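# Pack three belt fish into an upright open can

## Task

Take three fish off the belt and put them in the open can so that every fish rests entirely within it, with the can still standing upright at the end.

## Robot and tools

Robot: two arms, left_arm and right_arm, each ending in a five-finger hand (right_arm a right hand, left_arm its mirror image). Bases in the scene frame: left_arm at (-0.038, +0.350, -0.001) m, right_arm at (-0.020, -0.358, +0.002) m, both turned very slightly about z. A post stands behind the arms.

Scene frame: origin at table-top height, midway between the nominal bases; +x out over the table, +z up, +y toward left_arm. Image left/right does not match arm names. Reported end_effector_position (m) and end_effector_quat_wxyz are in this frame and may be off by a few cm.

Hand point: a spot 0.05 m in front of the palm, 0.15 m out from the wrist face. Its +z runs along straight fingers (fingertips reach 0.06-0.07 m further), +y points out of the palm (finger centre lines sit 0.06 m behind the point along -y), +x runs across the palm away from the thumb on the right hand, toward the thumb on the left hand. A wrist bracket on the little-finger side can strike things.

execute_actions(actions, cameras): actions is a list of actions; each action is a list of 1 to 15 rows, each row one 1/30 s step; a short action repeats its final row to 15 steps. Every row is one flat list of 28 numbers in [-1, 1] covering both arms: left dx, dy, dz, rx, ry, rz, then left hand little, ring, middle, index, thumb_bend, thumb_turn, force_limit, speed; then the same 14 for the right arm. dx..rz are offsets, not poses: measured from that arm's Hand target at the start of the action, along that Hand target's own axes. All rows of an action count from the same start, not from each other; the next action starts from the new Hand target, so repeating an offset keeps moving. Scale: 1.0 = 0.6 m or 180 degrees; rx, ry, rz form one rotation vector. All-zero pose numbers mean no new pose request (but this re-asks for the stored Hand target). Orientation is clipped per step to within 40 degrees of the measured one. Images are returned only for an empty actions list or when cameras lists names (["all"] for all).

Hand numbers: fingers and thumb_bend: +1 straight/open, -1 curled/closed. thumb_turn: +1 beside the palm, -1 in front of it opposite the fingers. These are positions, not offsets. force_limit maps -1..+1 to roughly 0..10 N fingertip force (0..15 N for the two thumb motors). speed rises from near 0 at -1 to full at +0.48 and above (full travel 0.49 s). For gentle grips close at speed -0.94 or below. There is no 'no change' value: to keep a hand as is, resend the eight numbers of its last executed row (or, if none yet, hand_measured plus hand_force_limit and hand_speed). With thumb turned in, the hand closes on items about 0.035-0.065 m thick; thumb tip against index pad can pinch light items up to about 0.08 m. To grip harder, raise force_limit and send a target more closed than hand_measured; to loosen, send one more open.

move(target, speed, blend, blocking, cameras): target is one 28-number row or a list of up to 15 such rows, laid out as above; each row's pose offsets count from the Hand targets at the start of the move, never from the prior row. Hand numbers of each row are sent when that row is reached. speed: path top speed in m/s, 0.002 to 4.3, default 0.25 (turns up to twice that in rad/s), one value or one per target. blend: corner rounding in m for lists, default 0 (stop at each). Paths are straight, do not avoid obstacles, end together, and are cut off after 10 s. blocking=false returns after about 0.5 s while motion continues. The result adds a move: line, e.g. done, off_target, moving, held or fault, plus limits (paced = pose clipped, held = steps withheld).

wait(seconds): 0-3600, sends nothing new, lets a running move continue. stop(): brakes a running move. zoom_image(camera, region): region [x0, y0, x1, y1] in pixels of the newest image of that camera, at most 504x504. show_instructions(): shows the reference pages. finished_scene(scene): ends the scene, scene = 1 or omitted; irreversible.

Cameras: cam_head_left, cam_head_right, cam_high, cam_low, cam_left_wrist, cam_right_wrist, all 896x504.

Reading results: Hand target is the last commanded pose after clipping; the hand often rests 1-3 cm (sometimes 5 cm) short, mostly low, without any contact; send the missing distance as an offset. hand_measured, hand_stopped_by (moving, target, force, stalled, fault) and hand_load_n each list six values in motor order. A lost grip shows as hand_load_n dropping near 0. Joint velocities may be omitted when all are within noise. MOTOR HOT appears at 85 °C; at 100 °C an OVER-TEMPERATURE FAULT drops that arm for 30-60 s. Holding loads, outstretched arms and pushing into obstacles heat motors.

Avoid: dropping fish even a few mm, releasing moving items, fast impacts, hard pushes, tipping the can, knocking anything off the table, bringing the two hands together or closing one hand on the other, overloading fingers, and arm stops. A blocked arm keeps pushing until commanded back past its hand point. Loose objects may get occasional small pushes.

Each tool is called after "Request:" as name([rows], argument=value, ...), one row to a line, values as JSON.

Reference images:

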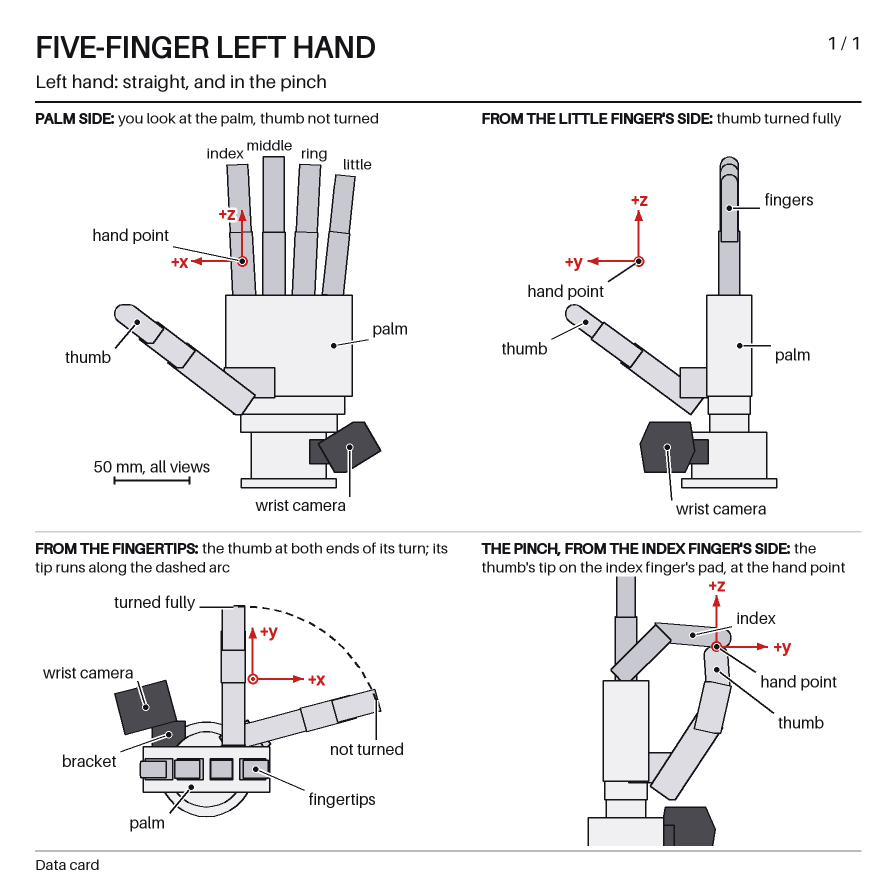

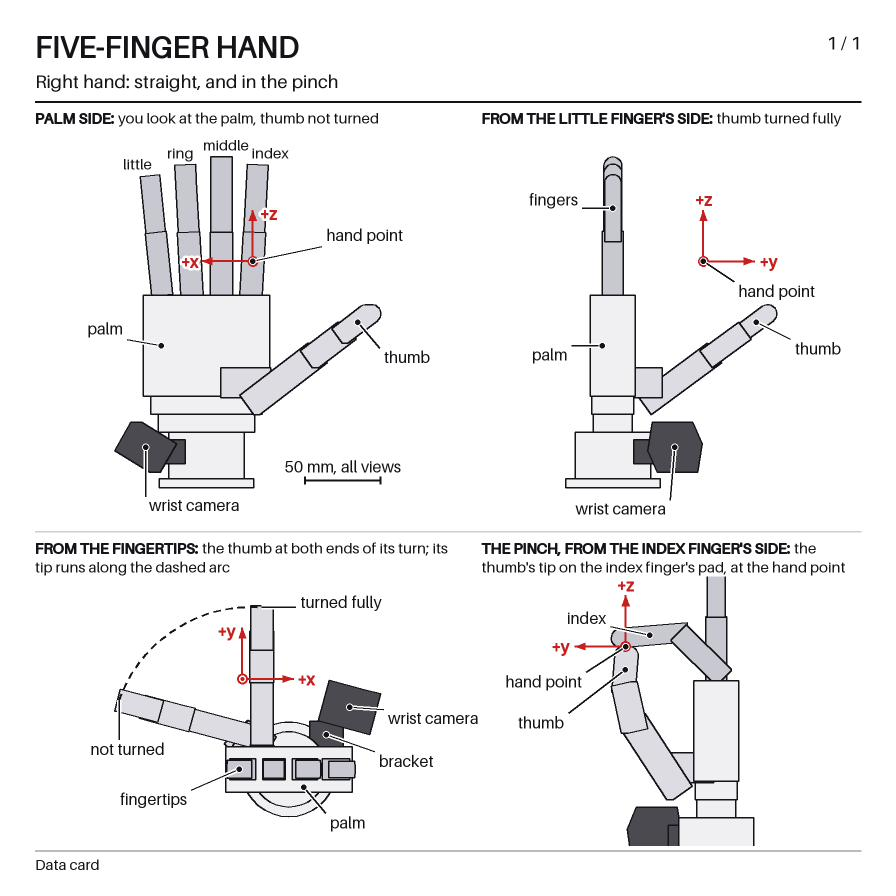

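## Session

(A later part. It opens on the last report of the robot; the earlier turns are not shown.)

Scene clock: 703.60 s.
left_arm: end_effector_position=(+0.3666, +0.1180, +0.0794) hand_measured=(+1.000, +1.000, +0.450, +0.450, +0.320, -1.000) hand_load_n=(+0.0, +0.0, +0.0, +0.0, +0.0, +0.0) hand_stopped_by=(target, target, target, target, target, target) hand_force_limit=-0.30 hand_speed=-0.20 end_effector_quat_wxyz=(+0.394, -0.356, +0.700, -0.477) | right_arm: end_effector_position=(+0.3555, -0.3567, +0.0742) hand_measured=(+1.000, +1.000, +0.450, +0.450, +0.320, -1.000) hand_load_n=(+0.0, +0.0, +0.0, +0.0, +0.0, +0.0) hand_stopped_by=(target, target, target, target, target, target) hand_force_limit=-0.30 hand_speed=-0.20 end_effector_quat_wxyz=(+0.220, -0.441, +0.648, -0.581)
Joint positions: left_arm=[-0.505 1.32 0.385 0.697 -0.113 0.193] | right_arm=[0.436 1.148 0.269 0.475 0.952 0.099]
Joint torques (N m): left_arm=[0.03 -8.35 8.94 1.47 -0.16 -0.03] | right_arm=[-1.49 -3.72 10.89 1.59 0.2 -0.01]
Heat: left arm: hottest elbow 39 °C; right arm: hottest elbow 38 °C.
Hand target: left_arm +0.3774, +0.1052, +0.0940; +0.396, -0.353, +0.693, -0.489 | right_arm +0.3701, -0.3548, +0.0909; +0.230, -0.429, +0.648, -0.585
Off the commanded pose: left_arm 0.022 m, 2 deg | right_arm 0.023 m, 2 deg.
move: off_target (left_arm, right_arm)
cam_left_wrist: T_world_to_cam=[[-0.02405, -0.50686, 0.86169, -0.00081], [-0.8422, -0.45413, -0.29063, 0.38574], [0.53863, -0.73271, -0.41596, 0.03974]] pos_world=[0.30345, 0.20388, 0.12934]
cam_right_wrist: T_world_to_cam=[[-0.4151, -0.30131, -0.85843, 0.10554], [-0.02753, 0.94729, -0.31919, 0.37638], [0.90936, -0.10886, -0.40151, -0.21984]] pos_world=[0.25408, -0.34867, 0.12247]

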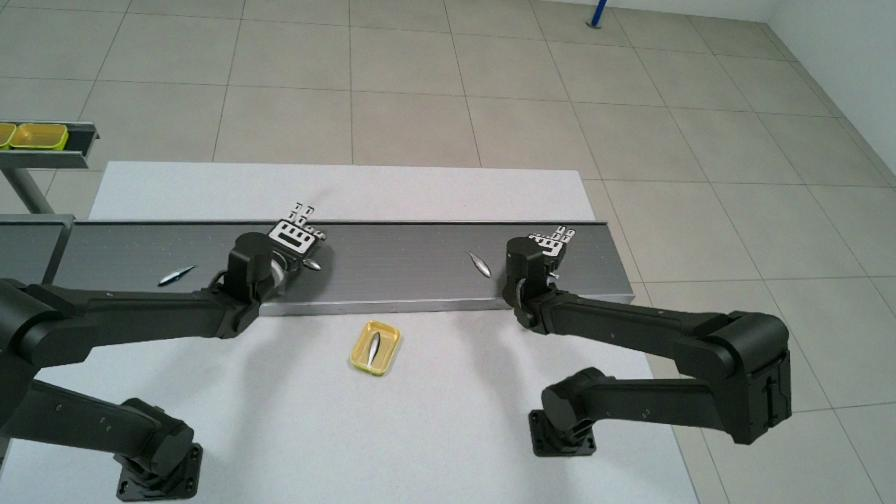

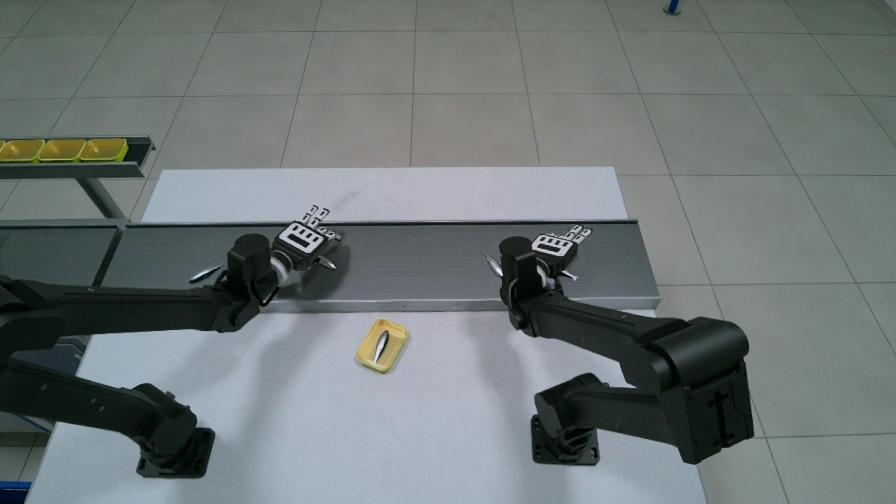

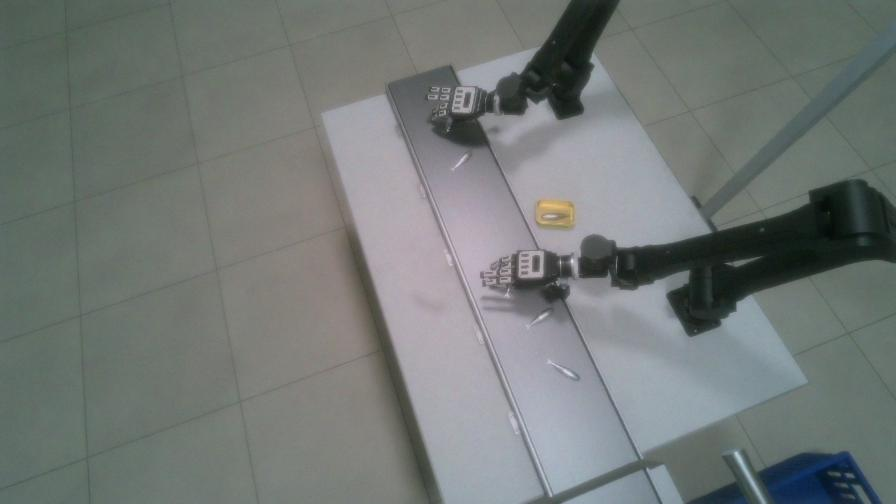

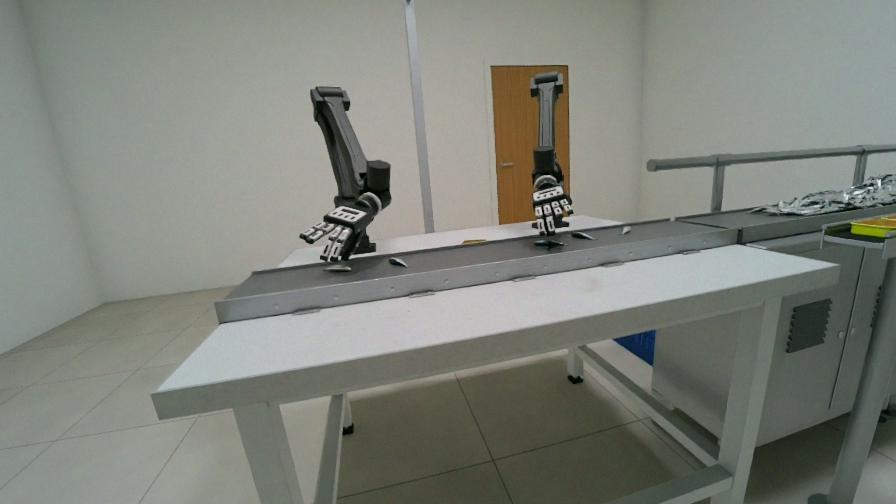

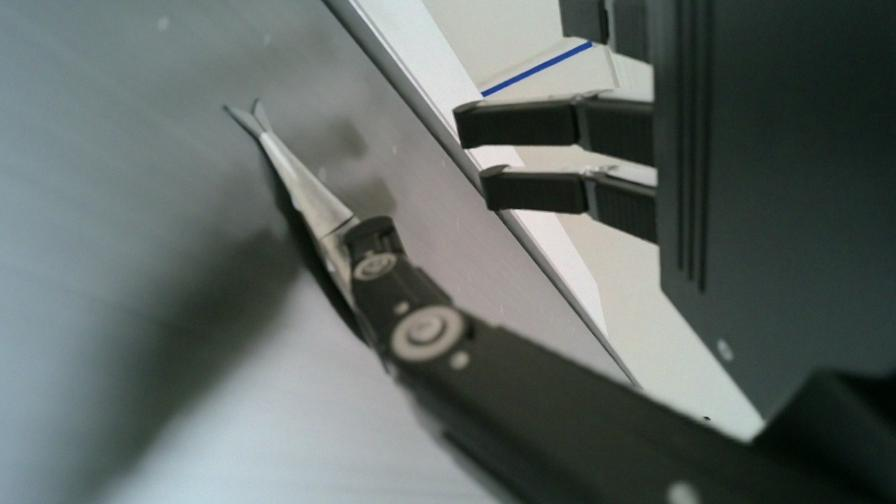

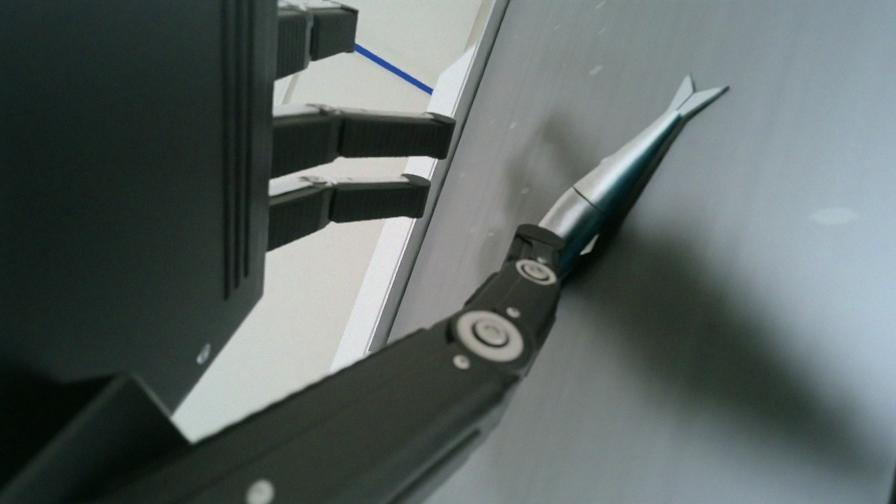

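Request:
move(target=[0.008,0.0762,-0.0252,0.0102,0.0479,0.0105,1,1,0.45,0.45,0.32,-1,-0.3,-0.2,-0.0053,0.0685,0.0048,-0.0022,0.0106,0.0023,1,1,0.45,0.45,0.32,-1,-0.3,-0.2], cameras=["cam_left_wrist","cam_right_wrist","cam_low","cam_head_right"], speed=0.08)

Request:
zoom_image(camera="cam_low", region=[300, 200, 400, 275])

Request:
zoom_image(camera="cam_low", region=[510, 185, 610, 260])

Scene clock: 741.63 s.
left_arm: end_effector_position=(+0.3576, +0.1130, +0.0606) hand_measured=(+1.000, +1.000, +0.450, +0.450, +0.320, -1.000) hand_load_n=(-0.5, +0.0, +0.0, +0.0, +0.0, +0.0) hand_stopped_by=(target, target, target, target, target, target) hand_force_limit=-0.30 hand_speed=-0.20 end_effector_quat_wxyz=(+0.355, -0.295, +0.715, -0.525) | right_arm: end_effector_position=(+0.3641, -0.3593, +0.0537) hand_measured=(+1.000, +1.000, +0.450, +0.450, +0.320, -1.000) hand_load_n=(+0.0, +0.0, +0.0, +0.0, +0.0, +0.0) hand_stopped_by=(target, target, target, target, target, target) hand_force_limit=-0.30 hand_speed=-0.20 end_effector_quat_wxyz=(+0.215, -0.419, +0.655, -0.591)
Joint positions: left_arm=[-0.426 1.422 0.345 0.876 0.135 0.23] | right_arm=[0.436 1.306 0.269 0.641 0.996 0.117]
Joint torques (N m): left_arm=[1.9 -6.53 4.77 2.45 0.17 0.18] | right_arm=[-0.03 -3.25 5.67 2.17 0.46 0.2]
Heat: left arm: hottest elbow 44 °C; right arm: hottest elbow 42 °C.
Hand target: left_arm +0.3572, +0.1195, +0.0524; +0.356, -0.297, +0.718, -0.519 | right_arm +0.3623, -0.3559, +0.0505; +0.220, -0.418, +0.656, -0.589
Off the commanded pose: left_arm 0.010 m, 1 deg | right_arm 0.005 m, 1 deg.
move: done
cam_left_wrist: T_world_to_cam=[[-0.12845, -0.46557, 0.87564, 0.04445], [-0.90066, -0.31481, -0.2995, 0.37611], [0.4151, -0.82713, -0.37888, 0.08573]] pos_world=[0.30888, 0.21, 0.1062]
cam_right_wrist: T_world_to_cam=[[-0.40708, -0.28212, -0.86873, 0.09533], [0.02208, 0.94779, -0.31813, 0.35457], [0.91313, -0.14869, -0.37959, -0.25311]] pos_world=[0.2621, -0.3468, 0.09954]
Images, in order (width x height): cam_head_right 896x504, cam_low 896x504, cam_left_wrist 896x504, cam_right_wrist 896x504.

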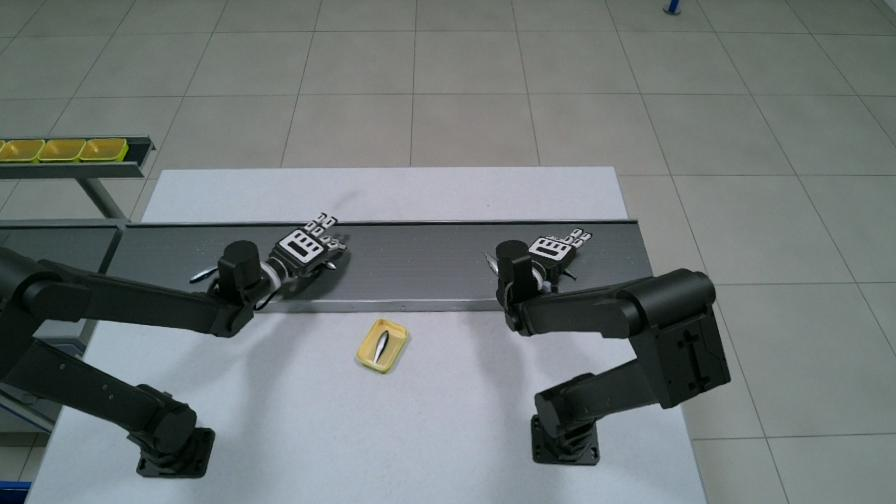

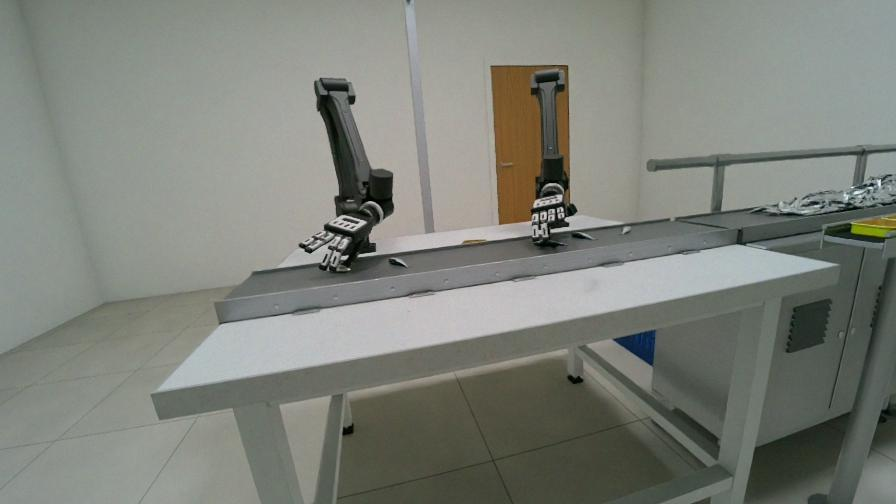

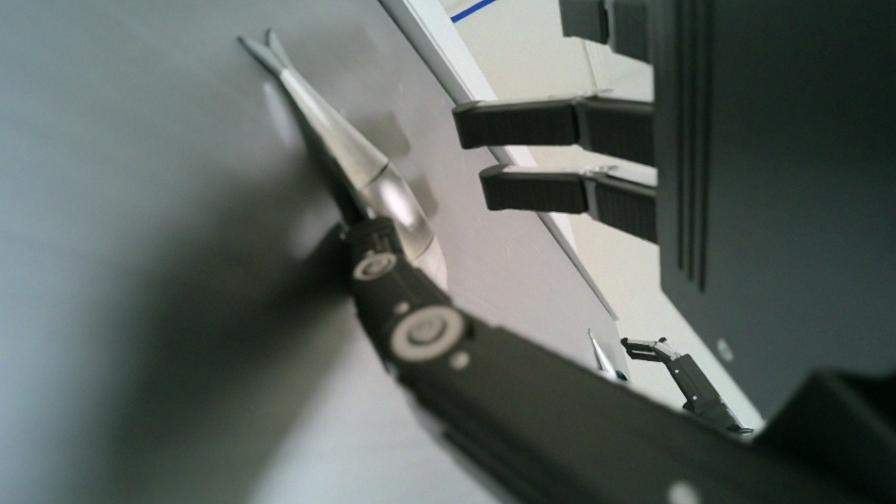

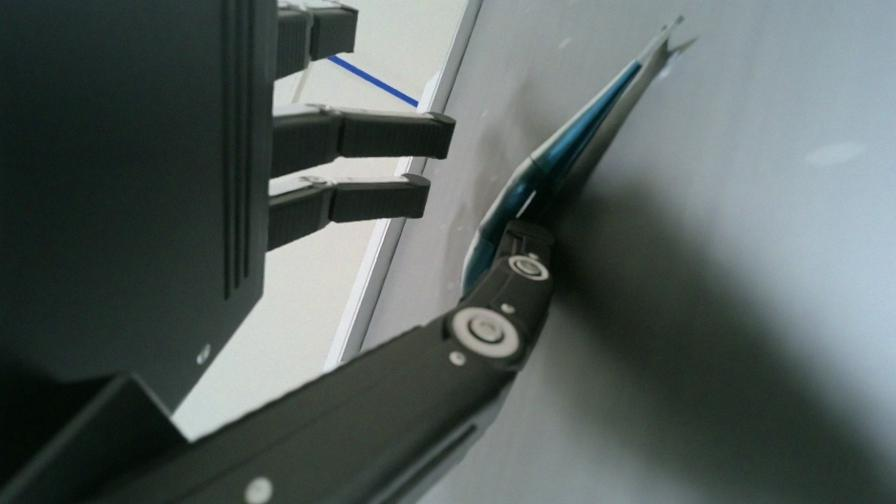

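Scaled by 5.040.

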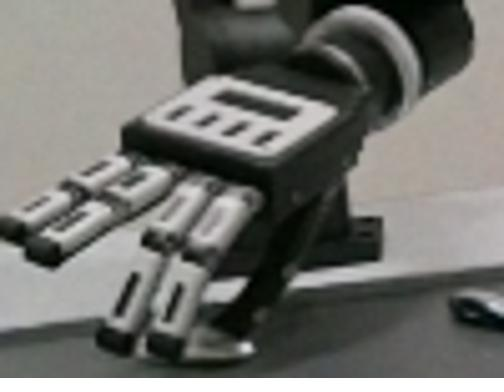

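Scaled by 5.040.

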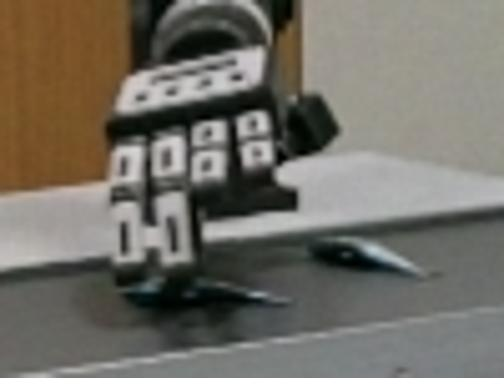

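Request:
move([
  [0.001,0.0048,0.001,0,0,0,1,1,0.45,0.45,0.32,-1,-0.4,-0.7,-0.001,0.0048,0.001,0,0,0,1,1,0.45,0.45,0.32,-1,-0.3,-0.7],
  [0.001,0.0048,0.001,0,0,0,1,1,0.15,0.15,0.32,-1,-0.4,-0.7,-0.001,0.0048,0.001,0,0,0,1,1,0.15,0.15,0.32,-1,-0.3,-0.7],
], cameras=["cam_left_wrist","cam_right_wrist","cam_low"], speed=0.06)

Request:
zoom_image(camera="cam_low", region=[300, 200, 400, 275])

Request:
zoom_image(camera="cam_low", region=[510, 185, 610, 260])

Scene clock: 764.40 s.
left_arm: end_effector_position=(+0.3585, +0.1125, +0.0592) hand_measured=(+1.000, +1.000, +0.150, +0.150, +0.320, -1.000) hand_load_n=(+0.0, +0.0, +0.0, +0.0, +0.0, +0.0) hand_stopped_by=(target, target, target, target, target, target) hand_force_limit=-0.40 hand_speed=-0.70 end_effector_quat_wxyz=(+0.356, -0.294, +0.714, -0.526) | right_arm: end_effector_position=(+0.3650, -0.3592, +0.0527) hand_measured=(+1.000, +1.000, +0.150, +0.150, +0.320, -1.000) hand_load_n=(+0.0, +0.0, +0.0, +0.0, -0.5, -0.5) hand_stopped_by=(target, target, target, target, target, target) hand_force_limit=-0.30 hand_speed=-0.70 end_effector_quat_wxyz=(+0.218, -0.416, +0.655, -0.592)
Joint positions: left_arm=[-0.426 1.434 0.345 0.893 0.135 0.231] | right_arm=[0.436 1.319 0.267 0.663 0.998 0.118]
Joint torques (N m): left_arm=[2.43 -6.89 4.51 2.39 0.18 0.14] | right_arm=[0.09 -2.61 5.55 2.25 0.4 0.19]
Heat: left arm: hottest elbow 40 °C; right arm: hottest elbow 38 °C.
Hand target: left_arm +0.3571, +0.1196, +0.0495; +0.356, -0.297, +0.718, -0.519 | right_arm +0.3623, -0.3559, +0.0475; +0.220, -0.418, +0.656, -0.589
Off the commanded pose: left_arm 0.012 m, 1 deg | right_arm 0.007 m, 0 deg.
move: off_target (left_arm); target 2's new numbers were sent with left_arm's hand 0.012 m and 1 deg from that target
cam_left_wrist: T_world_to_cam=[[-0.1321, -0.46409, 0.87589, 0.04666], [-0.89962, -0.31489, -0.30253, 0.3762], [0.41621, -0.82793, -0.3759, 0.08393]] pos_world=[0.30967, 0.20961, 0.10449]
cam_right_wrist: T_world_to_cam=[[-0.40093, -0.27877, -0.87267, 0.09397], [0.02644, 0.94866, -0.31519, 0.35268], [0.91573, -0.14944, -0.37297, -0.25581]] pos_world=[0.26261, -0.3466, 0.09776]
Images, in order (width x height): cam_low 896x504, cam_left_wrist 896x504, cam_right_wrist 896x504.

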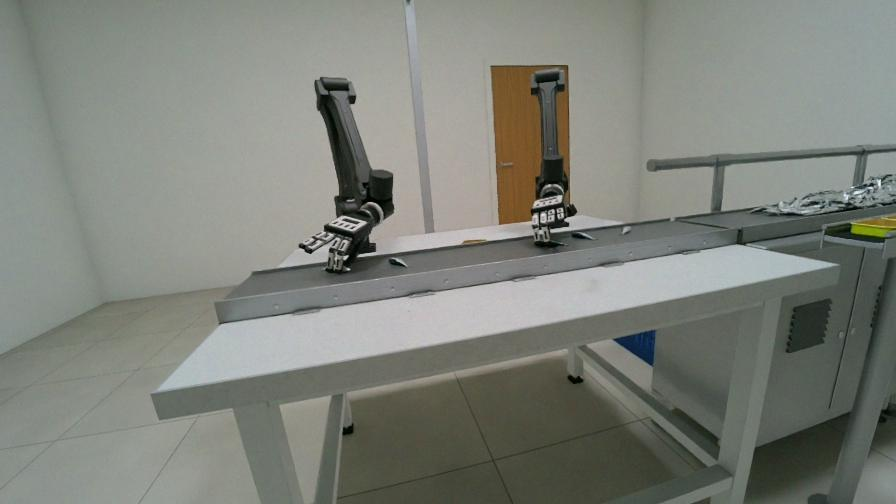

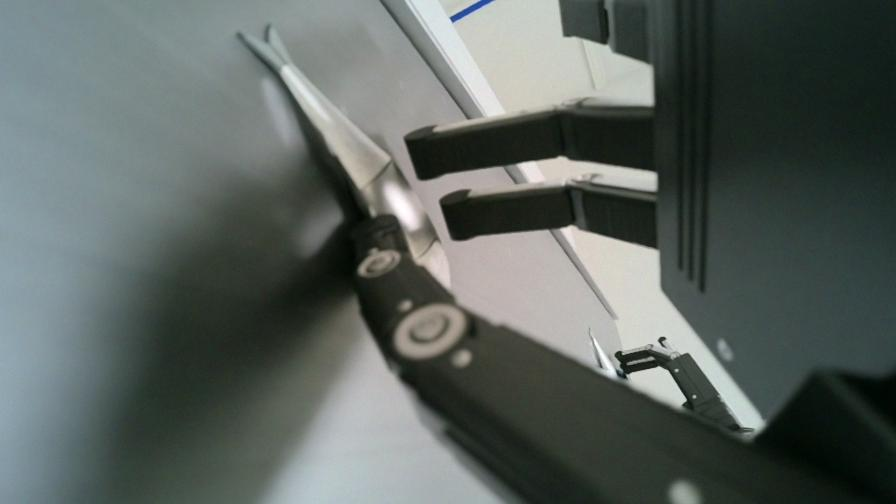

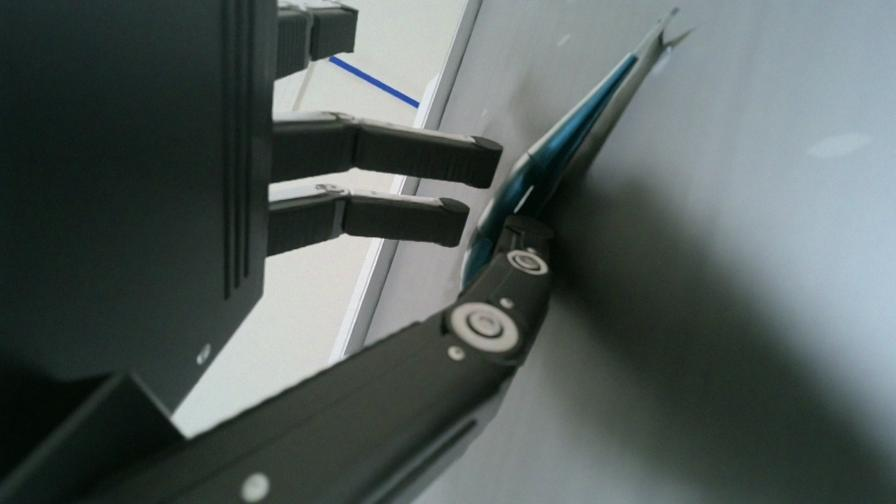

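Scaled by 5.040.

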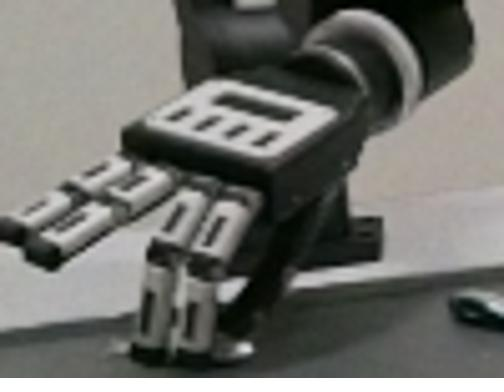

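Scaled by 5.040.

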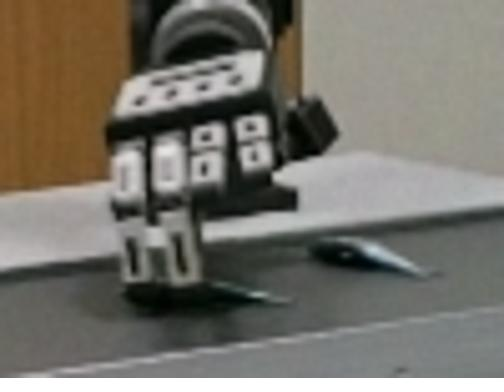

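Request:
execute_actions([
  [[0,0,0,0,0,0,1,1,-0.3,-0.3,0.32,-1,-0.3,-0.85,0,0,0,0,0,0,1,1,-0.3,-0.3,0.32,-1,-0.3,-0.85]],
])

Request:
wait(seconds=1, cameras=["cam_left_wrist","cam_right_wrist","cam_low"])

Request:
zoom_image(camera="cam_low", region=[300, 200, 400, 275])

Request:
zoom_image(camera="cam_low", region=[510, 185, 610, 260])

Scene clock: 770.97 s.
left_arm: end_effector_position=(+0.3591, +0.1122, +0.0607) hand_measured=(+1.000, +1.000, -0.084, -0.112, +0.322, -1.000) hand_load_n=(+0.0, +0.0, +5.0, +3.0, +6.5, +0.0) hand_stopped_by=(target, target, force, force, target, target) hand_force_limit=-0.30 hand_speed=-0.85 end_effector_quat_wxyz=(+0.357, -0.293, +0.713, -0.528) | right_arm: end_effector_position=(+0.3661, -0.3593, +0.0549) hand_measured=(+1.000, +1.000, -0.084, -0.168, +0.320, -1.000) hand_load_n=(+0.0, +0.0, +1.0, +3.5, +0.5, -1.5) hand_stopped_by=(target, target, force, force, target, target) hand_force_limit=-0.30 hand_speed=-0.85 end_effector_quat_wxyz=(+0.221, -0.411, +0.656, -0.594)
Joint positions: left_arm=[-0.426 1.434 0.345 0.899 0.136 0.231] | right_arm=[0.436 1.319 0.267 0.675 1.002 0.118]
Joint torques (N m): left_arm=[2.32 -7.06 4.57 2.13 0.11 0.16] | right_arm=[0.09 -2.73 5.59 1.8 0.25 0.19]
Heat: left arm: hottest elbow 40 °C; right arm: hottest elbow 37 °C.
Hand target: left_arm +0.3571, +0.1196, +0.0495; +0.356, -0.297, +0.718, -0.519 | right_arm +0.3623, -0.3559, +0.0475; +0.220, -0.418, +0.656, -0.589
Off the commanded pose: left_arm 0.014 m, 1 deg | right_arm 0.009 m, 1 deg.

Scene clock: 771.97 s.
left_arm: end_effector_position=(+0.3591, +0.1122, +0.0607) hand_measured=(+1.000, +1.000, -0.084, -0.112, +0.322, -1.000) hand_load_n=(+0.0, +0.0, +5.0, +3.0, +6.5, +0.0) hand_stopped_by=(target, target, force, force, target, target) hand_force_limit=-0.30 hand_speed=-0.85 end_effector_quat_wxyz=(+0.357, -0.293, +0.713, -0.528) | right_arm: end_effector_position=(+0.3661, -0.3593, +0.0549) hand_measured=(+1.000, +1.000, -0.084, -0.168, +0.320, -1.000) hand_load_n=(+0.0, +0.0, +1.5, +3.5, +1.0, -1.0) hand_stopped_by=(target, target, force, force, target, target) hand_force_limit=-0.30 hand_speed=-0.85 end_effector_quat_wxyz=(+0.221, -0.411, +0.656, -0.594)
Joint positions: left_arm=[-0.426 1.434 0.345 0.899 0.136 0.231] | right_arm=[0.436 1.319 0.267 0.675 1.002 0.118]
Joint torques (N m): left_arm=[2.26 -6.95 4.57 2.15 0.14 0.19] | right_arm=[0.21 -2.78 5.55 1.78 0.26 0.18]
Heat: left arm: hottest elbow 39 °C; right arm: hottest elbow 37 °C.
Hand target: left_arm +0.3571, +0.1196, +0.0495; +0.356, -0.297, +0.718, -0.519 | right_arm +0.3623, -0.3559, +0.0475; +0.220, -0.418, +0.656, -0.589
Off the commanded pose: left_arm 0.014 m, 1 deg | right_arm 0.009 m, 1 deg.
wait: 1.00 s; at rest by 0.17 s
cam_left_wrist: T_world_to_cam=[[-0.13703, -0.46168, 0.8764, 0.04674], [-0.89809, -0.31536, -0.30655, 0.37683], [0.41791, -0.8291, -0.37142, 0.08323]] pos_world=[0.31005, 0.20942, 0.10547]
cam_right_wrist: T_world_to_cam=[[-0.39187, -0.27471, -0.87805, 0.09483], [0.03341, 0.9495, -0.31198, 0.35106], [0.91941, -0.15159, -0.3629, -0.25874]] pos_world=[0.26332, -0.34651, 0.09889]
Images, in order (width x height): cam_low 896x504, cam_left_wrist 896x504, cam_right_wrist 896x504.

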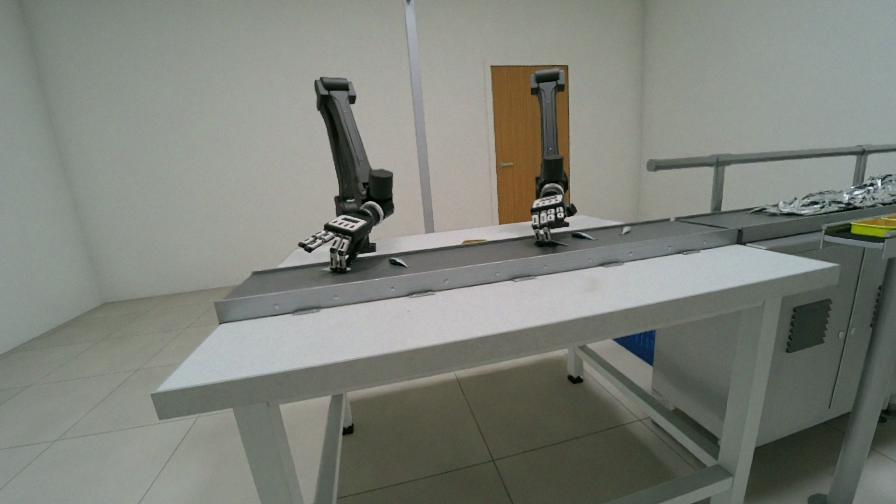

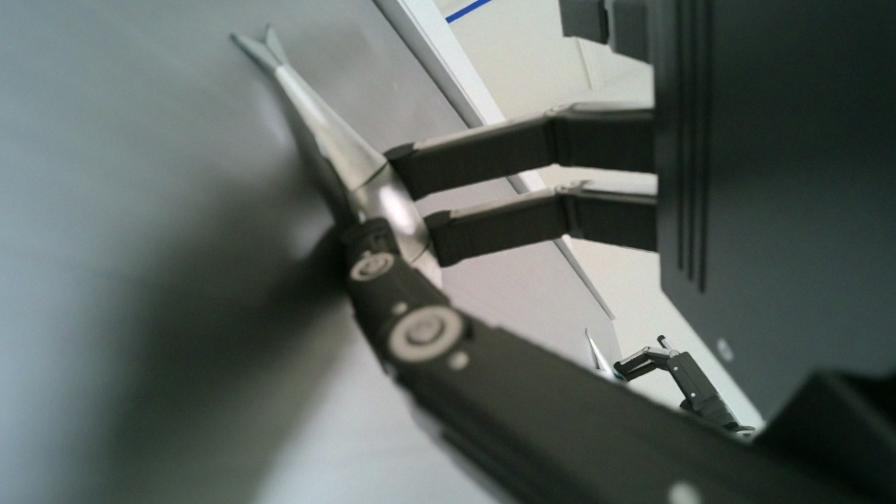

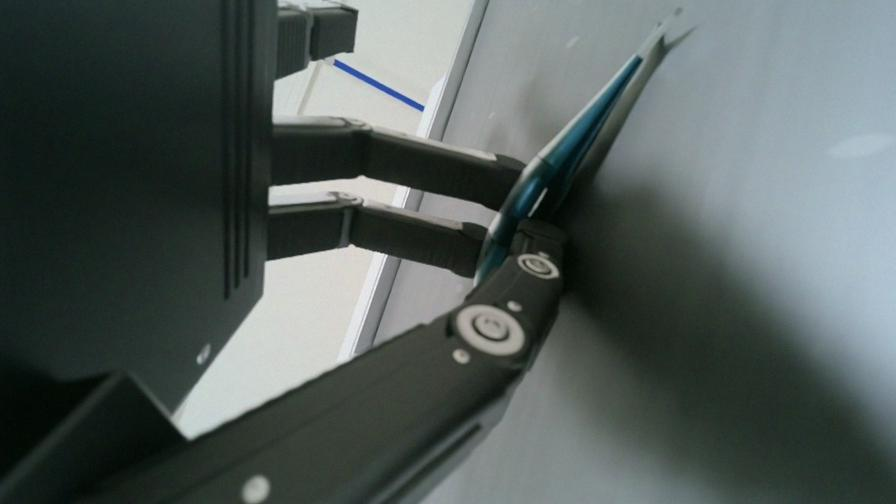

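Scaled by 5.040.

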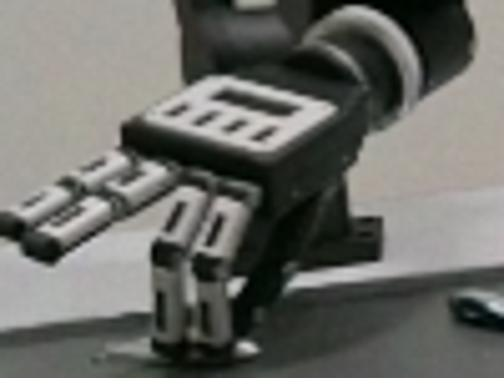

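Scaled by 5.040.

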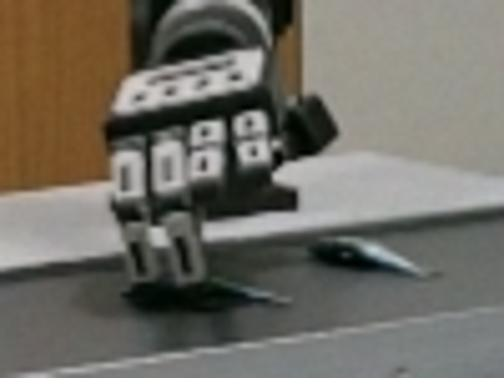

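Request:
execute_actions([
  [[0,0,0,0,0,0,1,1,-0.3,-0.3,0.32,-1,-0.3,-0.85,0,0,0,0,0,0,1,1,-0.4,-0.4,0.32,-1,-0.1,-0.88]],
])

Request:
move(target=[-0.0118,-0.0558,-0.0122,0,0,0,1,1,-0.3,-0.3,0.32,-1,-0.3,-0.85,0,0,0,0,0,0,1,1,-0.4,-0.4,0.32,-1,-0.1,-0.88], cameras=["cam_left_wrist","cam_right_wrist","cam_low"], speed=0.04)

Request:
zoom_image(camera="cam_low", region=[300, 200, 400, 275])

Request:
zoom_image(camera="cam_low", region=[510, 185, 610, 260])

Scene clock: 781.20 s.
left_arm: end_effector_position=(+0.3591, +0.1122, +0.0607) hand_measured=(+1.000, +1.000, -0.084, -0.112, +0.322, -1.000) hand_load_n=(+0.0, -0.5, +5.0, +3.0, +6.5, +0.0) hand_stopped_by=(target, target, force, force, target, target) hand_force_limit=-0.30 hand_speed=-0.85 end_effector_quat_wxyz=(+0.357, -0.293, +0.713, -0.528) | right_arm: end_effector_position=(+0.3668, -0.3590, +0.0560) hand_measured=(+1.000, +1.000, -0.126, -0.210, +0.322, -1.000) hand_load_n=(+0.0, +0.0, +4.5, +4.0, +3.5, -1.0) hand_stopped_by=(target, target, force, force, target, target) hand_force_limit=-0.10 hand_speed=-0.88 end_effector_quat_wxyz=(+0.223, -0.409, +0.656, -0.594)
Joint positions: left_arm=[-0.426 1.434 0.345 0.899 0.136 0.231] | right_arm=[0.436 1.319 0.267 0.681 1.002 0.118]
Joint torques (N m): left_arm=[2.43 -6.89 4.68 2.06 0.19 0.19] | right_arm=[0.03 -3.02 5.5 1.63 0.25 0.17]
Heat: left arm: hottest elbow 39 °C; right arm: hottest elbow 36 °C.
Hand target: left_arm +0.3571, +0.1196, +0.0495; +0.356, -0.297, +0.718, -0.519 | right_arm +0.3623, -0.3559, +0.0475; +0.220, -0.418, +0.656, -0.589
Off the commanded pose: left_arm 0.014 m, 1 deg | right_arm 0.010 m, 1 deg.

Scene clock: 782.67 s.
left_arm: end_effector_position=(+0.3484, +0.1173, +0.0746) hand_measured=(+1.000, +1.000, -0.084, -0.112, +0.320, -1.000) hand_load_n=(+0.0, +0.0, +0.5, +0.0, +0.5, +0.0) hand_stopped_by=(target, target, force, force, target, target) hand_force_limit=-0.30 hand_speed=-0.85 end_effector_quat_wxyz=(+0.347, -0.299, +0.723, -0.516) | right_arm: end_effector_position=(+0.3668, -0.3590, +0.0560) hand_measured=(+1.000, +1.000, -0.126, -0.210, +0.322, -1.000) hand_load_n=(+0.0, +0.0, +4.5, +4.0, +3.5, -1.0) hand_stopped_by=(target, target, force, force, target, target) hand_force_limit=-0.10 hand_speed=-0.88 end_effector_quat_wxyz=(+0.223, -0.409, +0.656, -0.594)
Joint positions: left_arm=[-0.426 1.31 0.345 0.736 0.136 0.231] | right_arm=[0.436 1.319 0.267 0.681 1.002 0.118]
Joint torques (N m): left_arm=[2.32 -8.82 7.43 1.47 0.18 0.17] | right_arm=[0.03 -2.9 5.52 1.63 0.24 0.18]
Heat: left arm: hottest elbow 39 °C; right arm: hottest elbow 36 °C.
Hand target: left_arm +0.3571, +0.1196, +0.0845; +0.356, -0.297, +0.718, -0.519 | right_arm +0.3623, -0.3559, +0.0475; +0.220, -0.418, +0.656, -0.589
Off the commanded pose: left_arm 0.013 m, 1 deg | right_arm 0.010 m, 1 deg.
move: off_target (left_arm)
cam_left_wrist: T_world_to_cam=[[-0.10612, -0.47656, 0.87272, 0.02674], [-0.90846, -0.31037, -0.27994, 0.37419], [0.40427, -0.82254, -0.4, 0.1032]] pos_world=[0.30106, 0.21377, 0.12269]
cam_right_wrist: T_world_to_cam=[[-0.38692, -0.27225, -0.88101, 0.09525], [0.03572, 0.95028, -0.30934, 0.35039], [0.92142, -0.15116, -0.35796, -0.25981]] pos_world=[0.26373, -0.34631, 0.09931]
Images, in order (width x height): cam_low 896x504, cam_left_wrist 896x504, cam_right_wrist 896x504.

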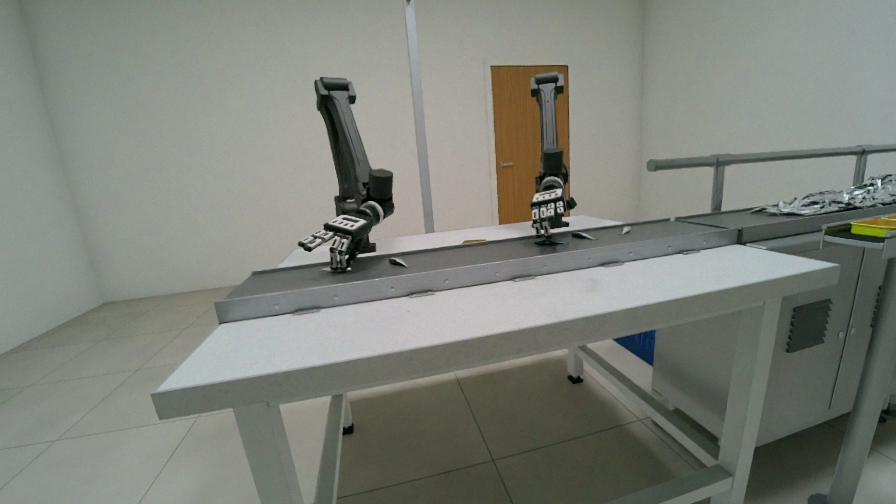

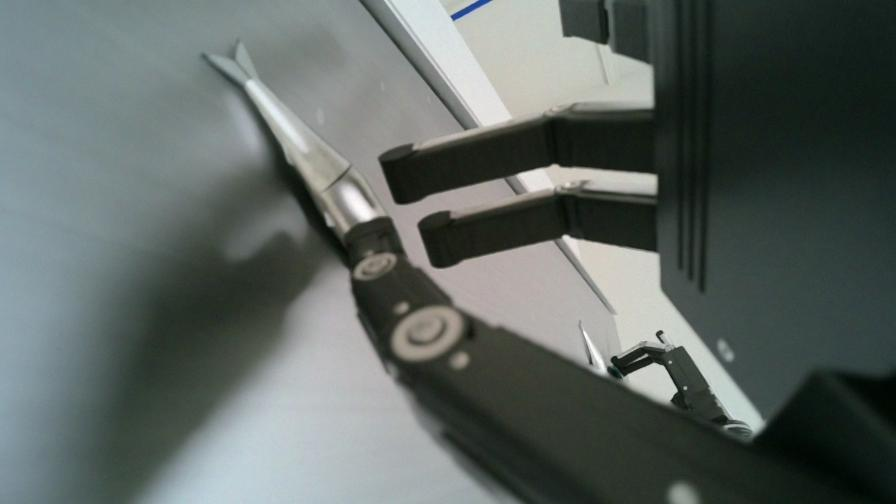

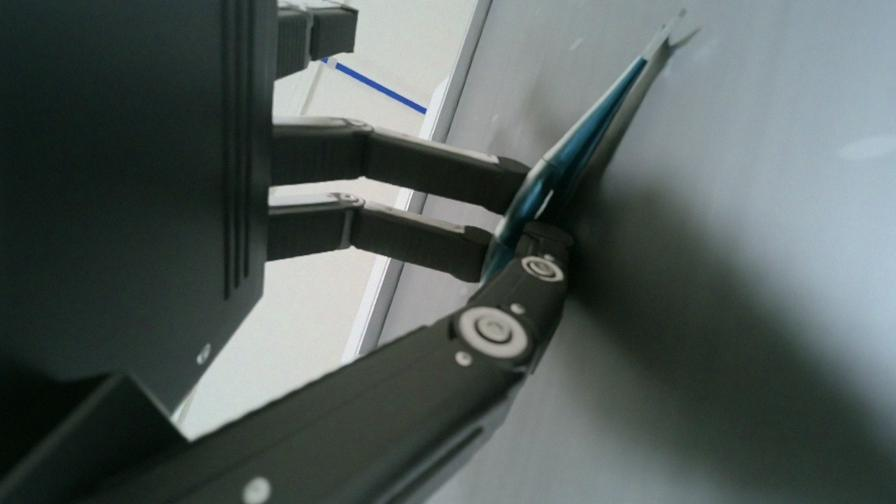

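Scaled by 5.040.

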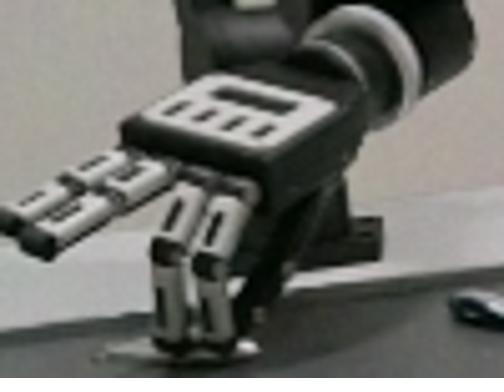

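Scaled by 5.040.

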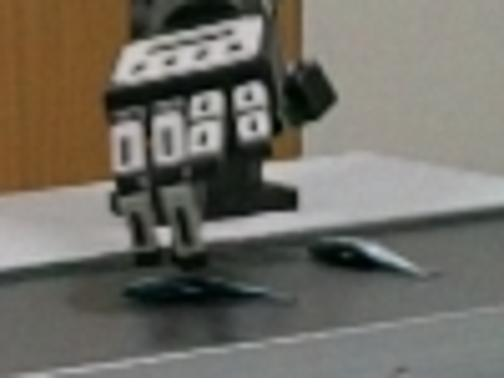

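Request:
move(target=[0,0,0,0,0,0,1,1,-0.3,-0.3,0.32,-1,-0.3,-0.85,0.0118,-0.0558,-0.0121,0,0,0,1,1,-0.4,-0.4,0.32,-1,-0.1,-0.88], cameras=["cam_left_wrist","cam_right_wrist","cam_low"], speed=0.04)

Request:
zoom_image(camera="cam_low", region=[300, 200, 400, 275])

Scene clock: 790.30 s.
left_arm: end_effector_position=(+0.3485, +0.1173, +0.0746) hand_measured=(+1.000, +1.000, -0.084, -0.112, +0.320, -1.000) hand_load_n=(+0.0, +0.0, -0.5, +0.0, +0.0, +0.0) hand_stopped_by=(target, target, force, force, target, target) hand_force_limit=-0.30 hand_speed=-0.85 end_effector_quat_wxyz=(+0.347, -0.299, +0.723, -0.516) | right_arm: end_effector_position=(+0.3511, -0.3653, +0.0697) hand_measured=(+1.000, +1.000, -0.126, -0.210, +0.320, -1.000) hand_load_n=(+0.0, -0.5, +0.0, +0.0, +0.0, +0.0) hand_stopped_by=(target, target, force, force, target, target) hand_force_limit=-0.10 hand_speed=-0.88 end_effector_quat_wxyz=(+0.202, -0.426, +0.655, -0.590)
Joint positions: left_arm=[-0.426 1.31 0.345 0.736 0.136 0.231] | right_arm=[0.436 1.17 0.267 0.477 1.003 0.118]
Joint torques (N m): left_arm=[2.26 -9.11 7.32 1.48 0.12 0.2] | right_arm=[0.09 -3.6 9.74 1.65 0.27 0.17]
Heat: left arm: hottest elbow 39 °C; right arm: hottest elbow 35 °C.
Hand target: left_arm +0.3571, +0.1196, +0.0845; +0.356, -0.297, +0.718, -0.519 | right_arm +0.3624, -0.3559, +0.0825; +0.220, -0.418, +0.656, -0.589
Off the commanded pose: left_arm 0.013 m, 1 deg | right_arm 0.019 m, 2 deg.
move: off_target (right_arm)
cam_left_wrist: T_world_to_cam=[[-0.10635, -0.47685, 0.87252, 0.0269], [-0.90843, -0.31018, -0.28024, 0.37418], [0.40427, -0.82244, -0.4002, 0.1032]] pos_world=[0.30106, 0.21377, 0.12269]
cam_right_wrist: T_world_to_cam=[[-0.43152, -0.29001, -0.85422, 0.10686], [0.01959, 0.94368, -0.33028, 0.36589], [0.90189, -0.15926, -0.40153, -0.23451]] pos_world=[0.25045, -0.35164, 0.11797]
Images, in order (width x height): cam_low 896x504, cam_left_wrist 896x504, cam_right_wrist 896x504.

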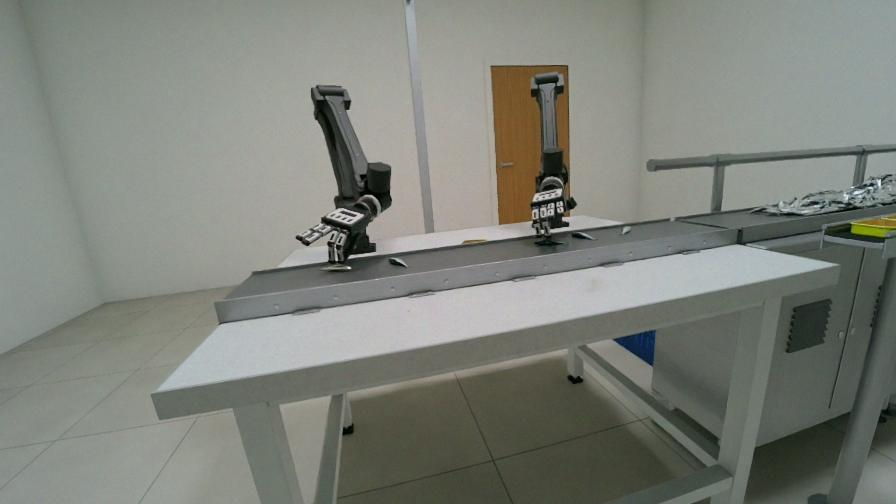

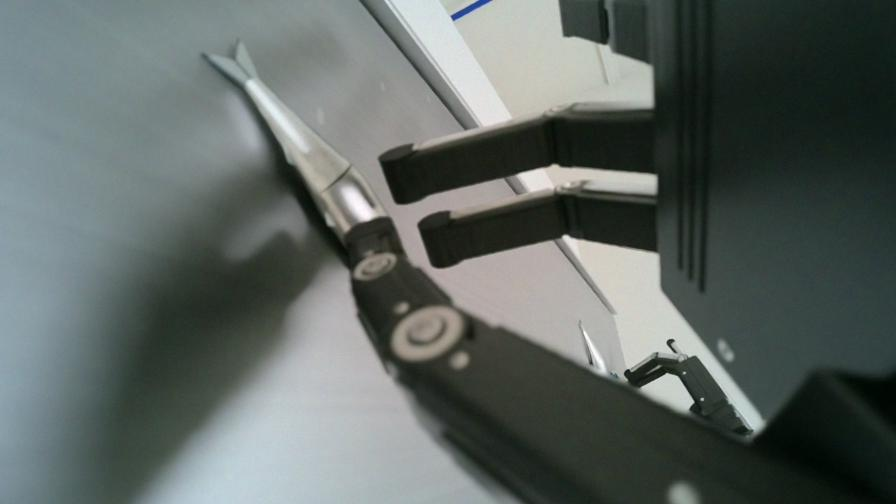

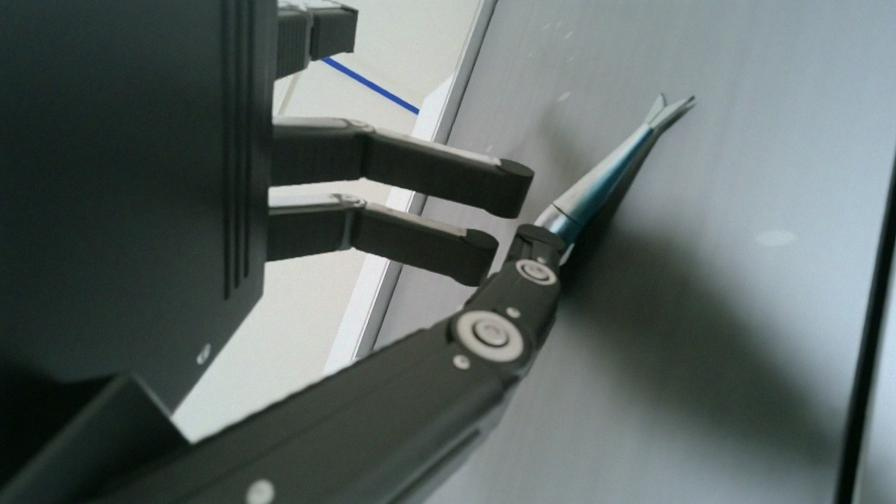

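Scaled by 5.040.

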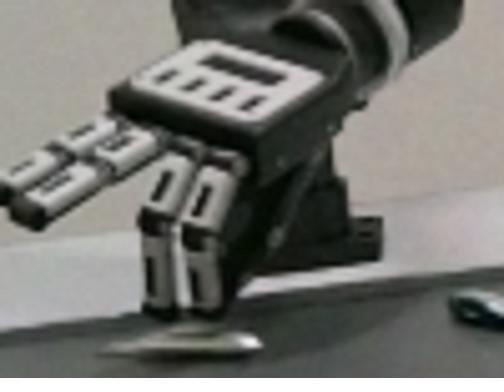

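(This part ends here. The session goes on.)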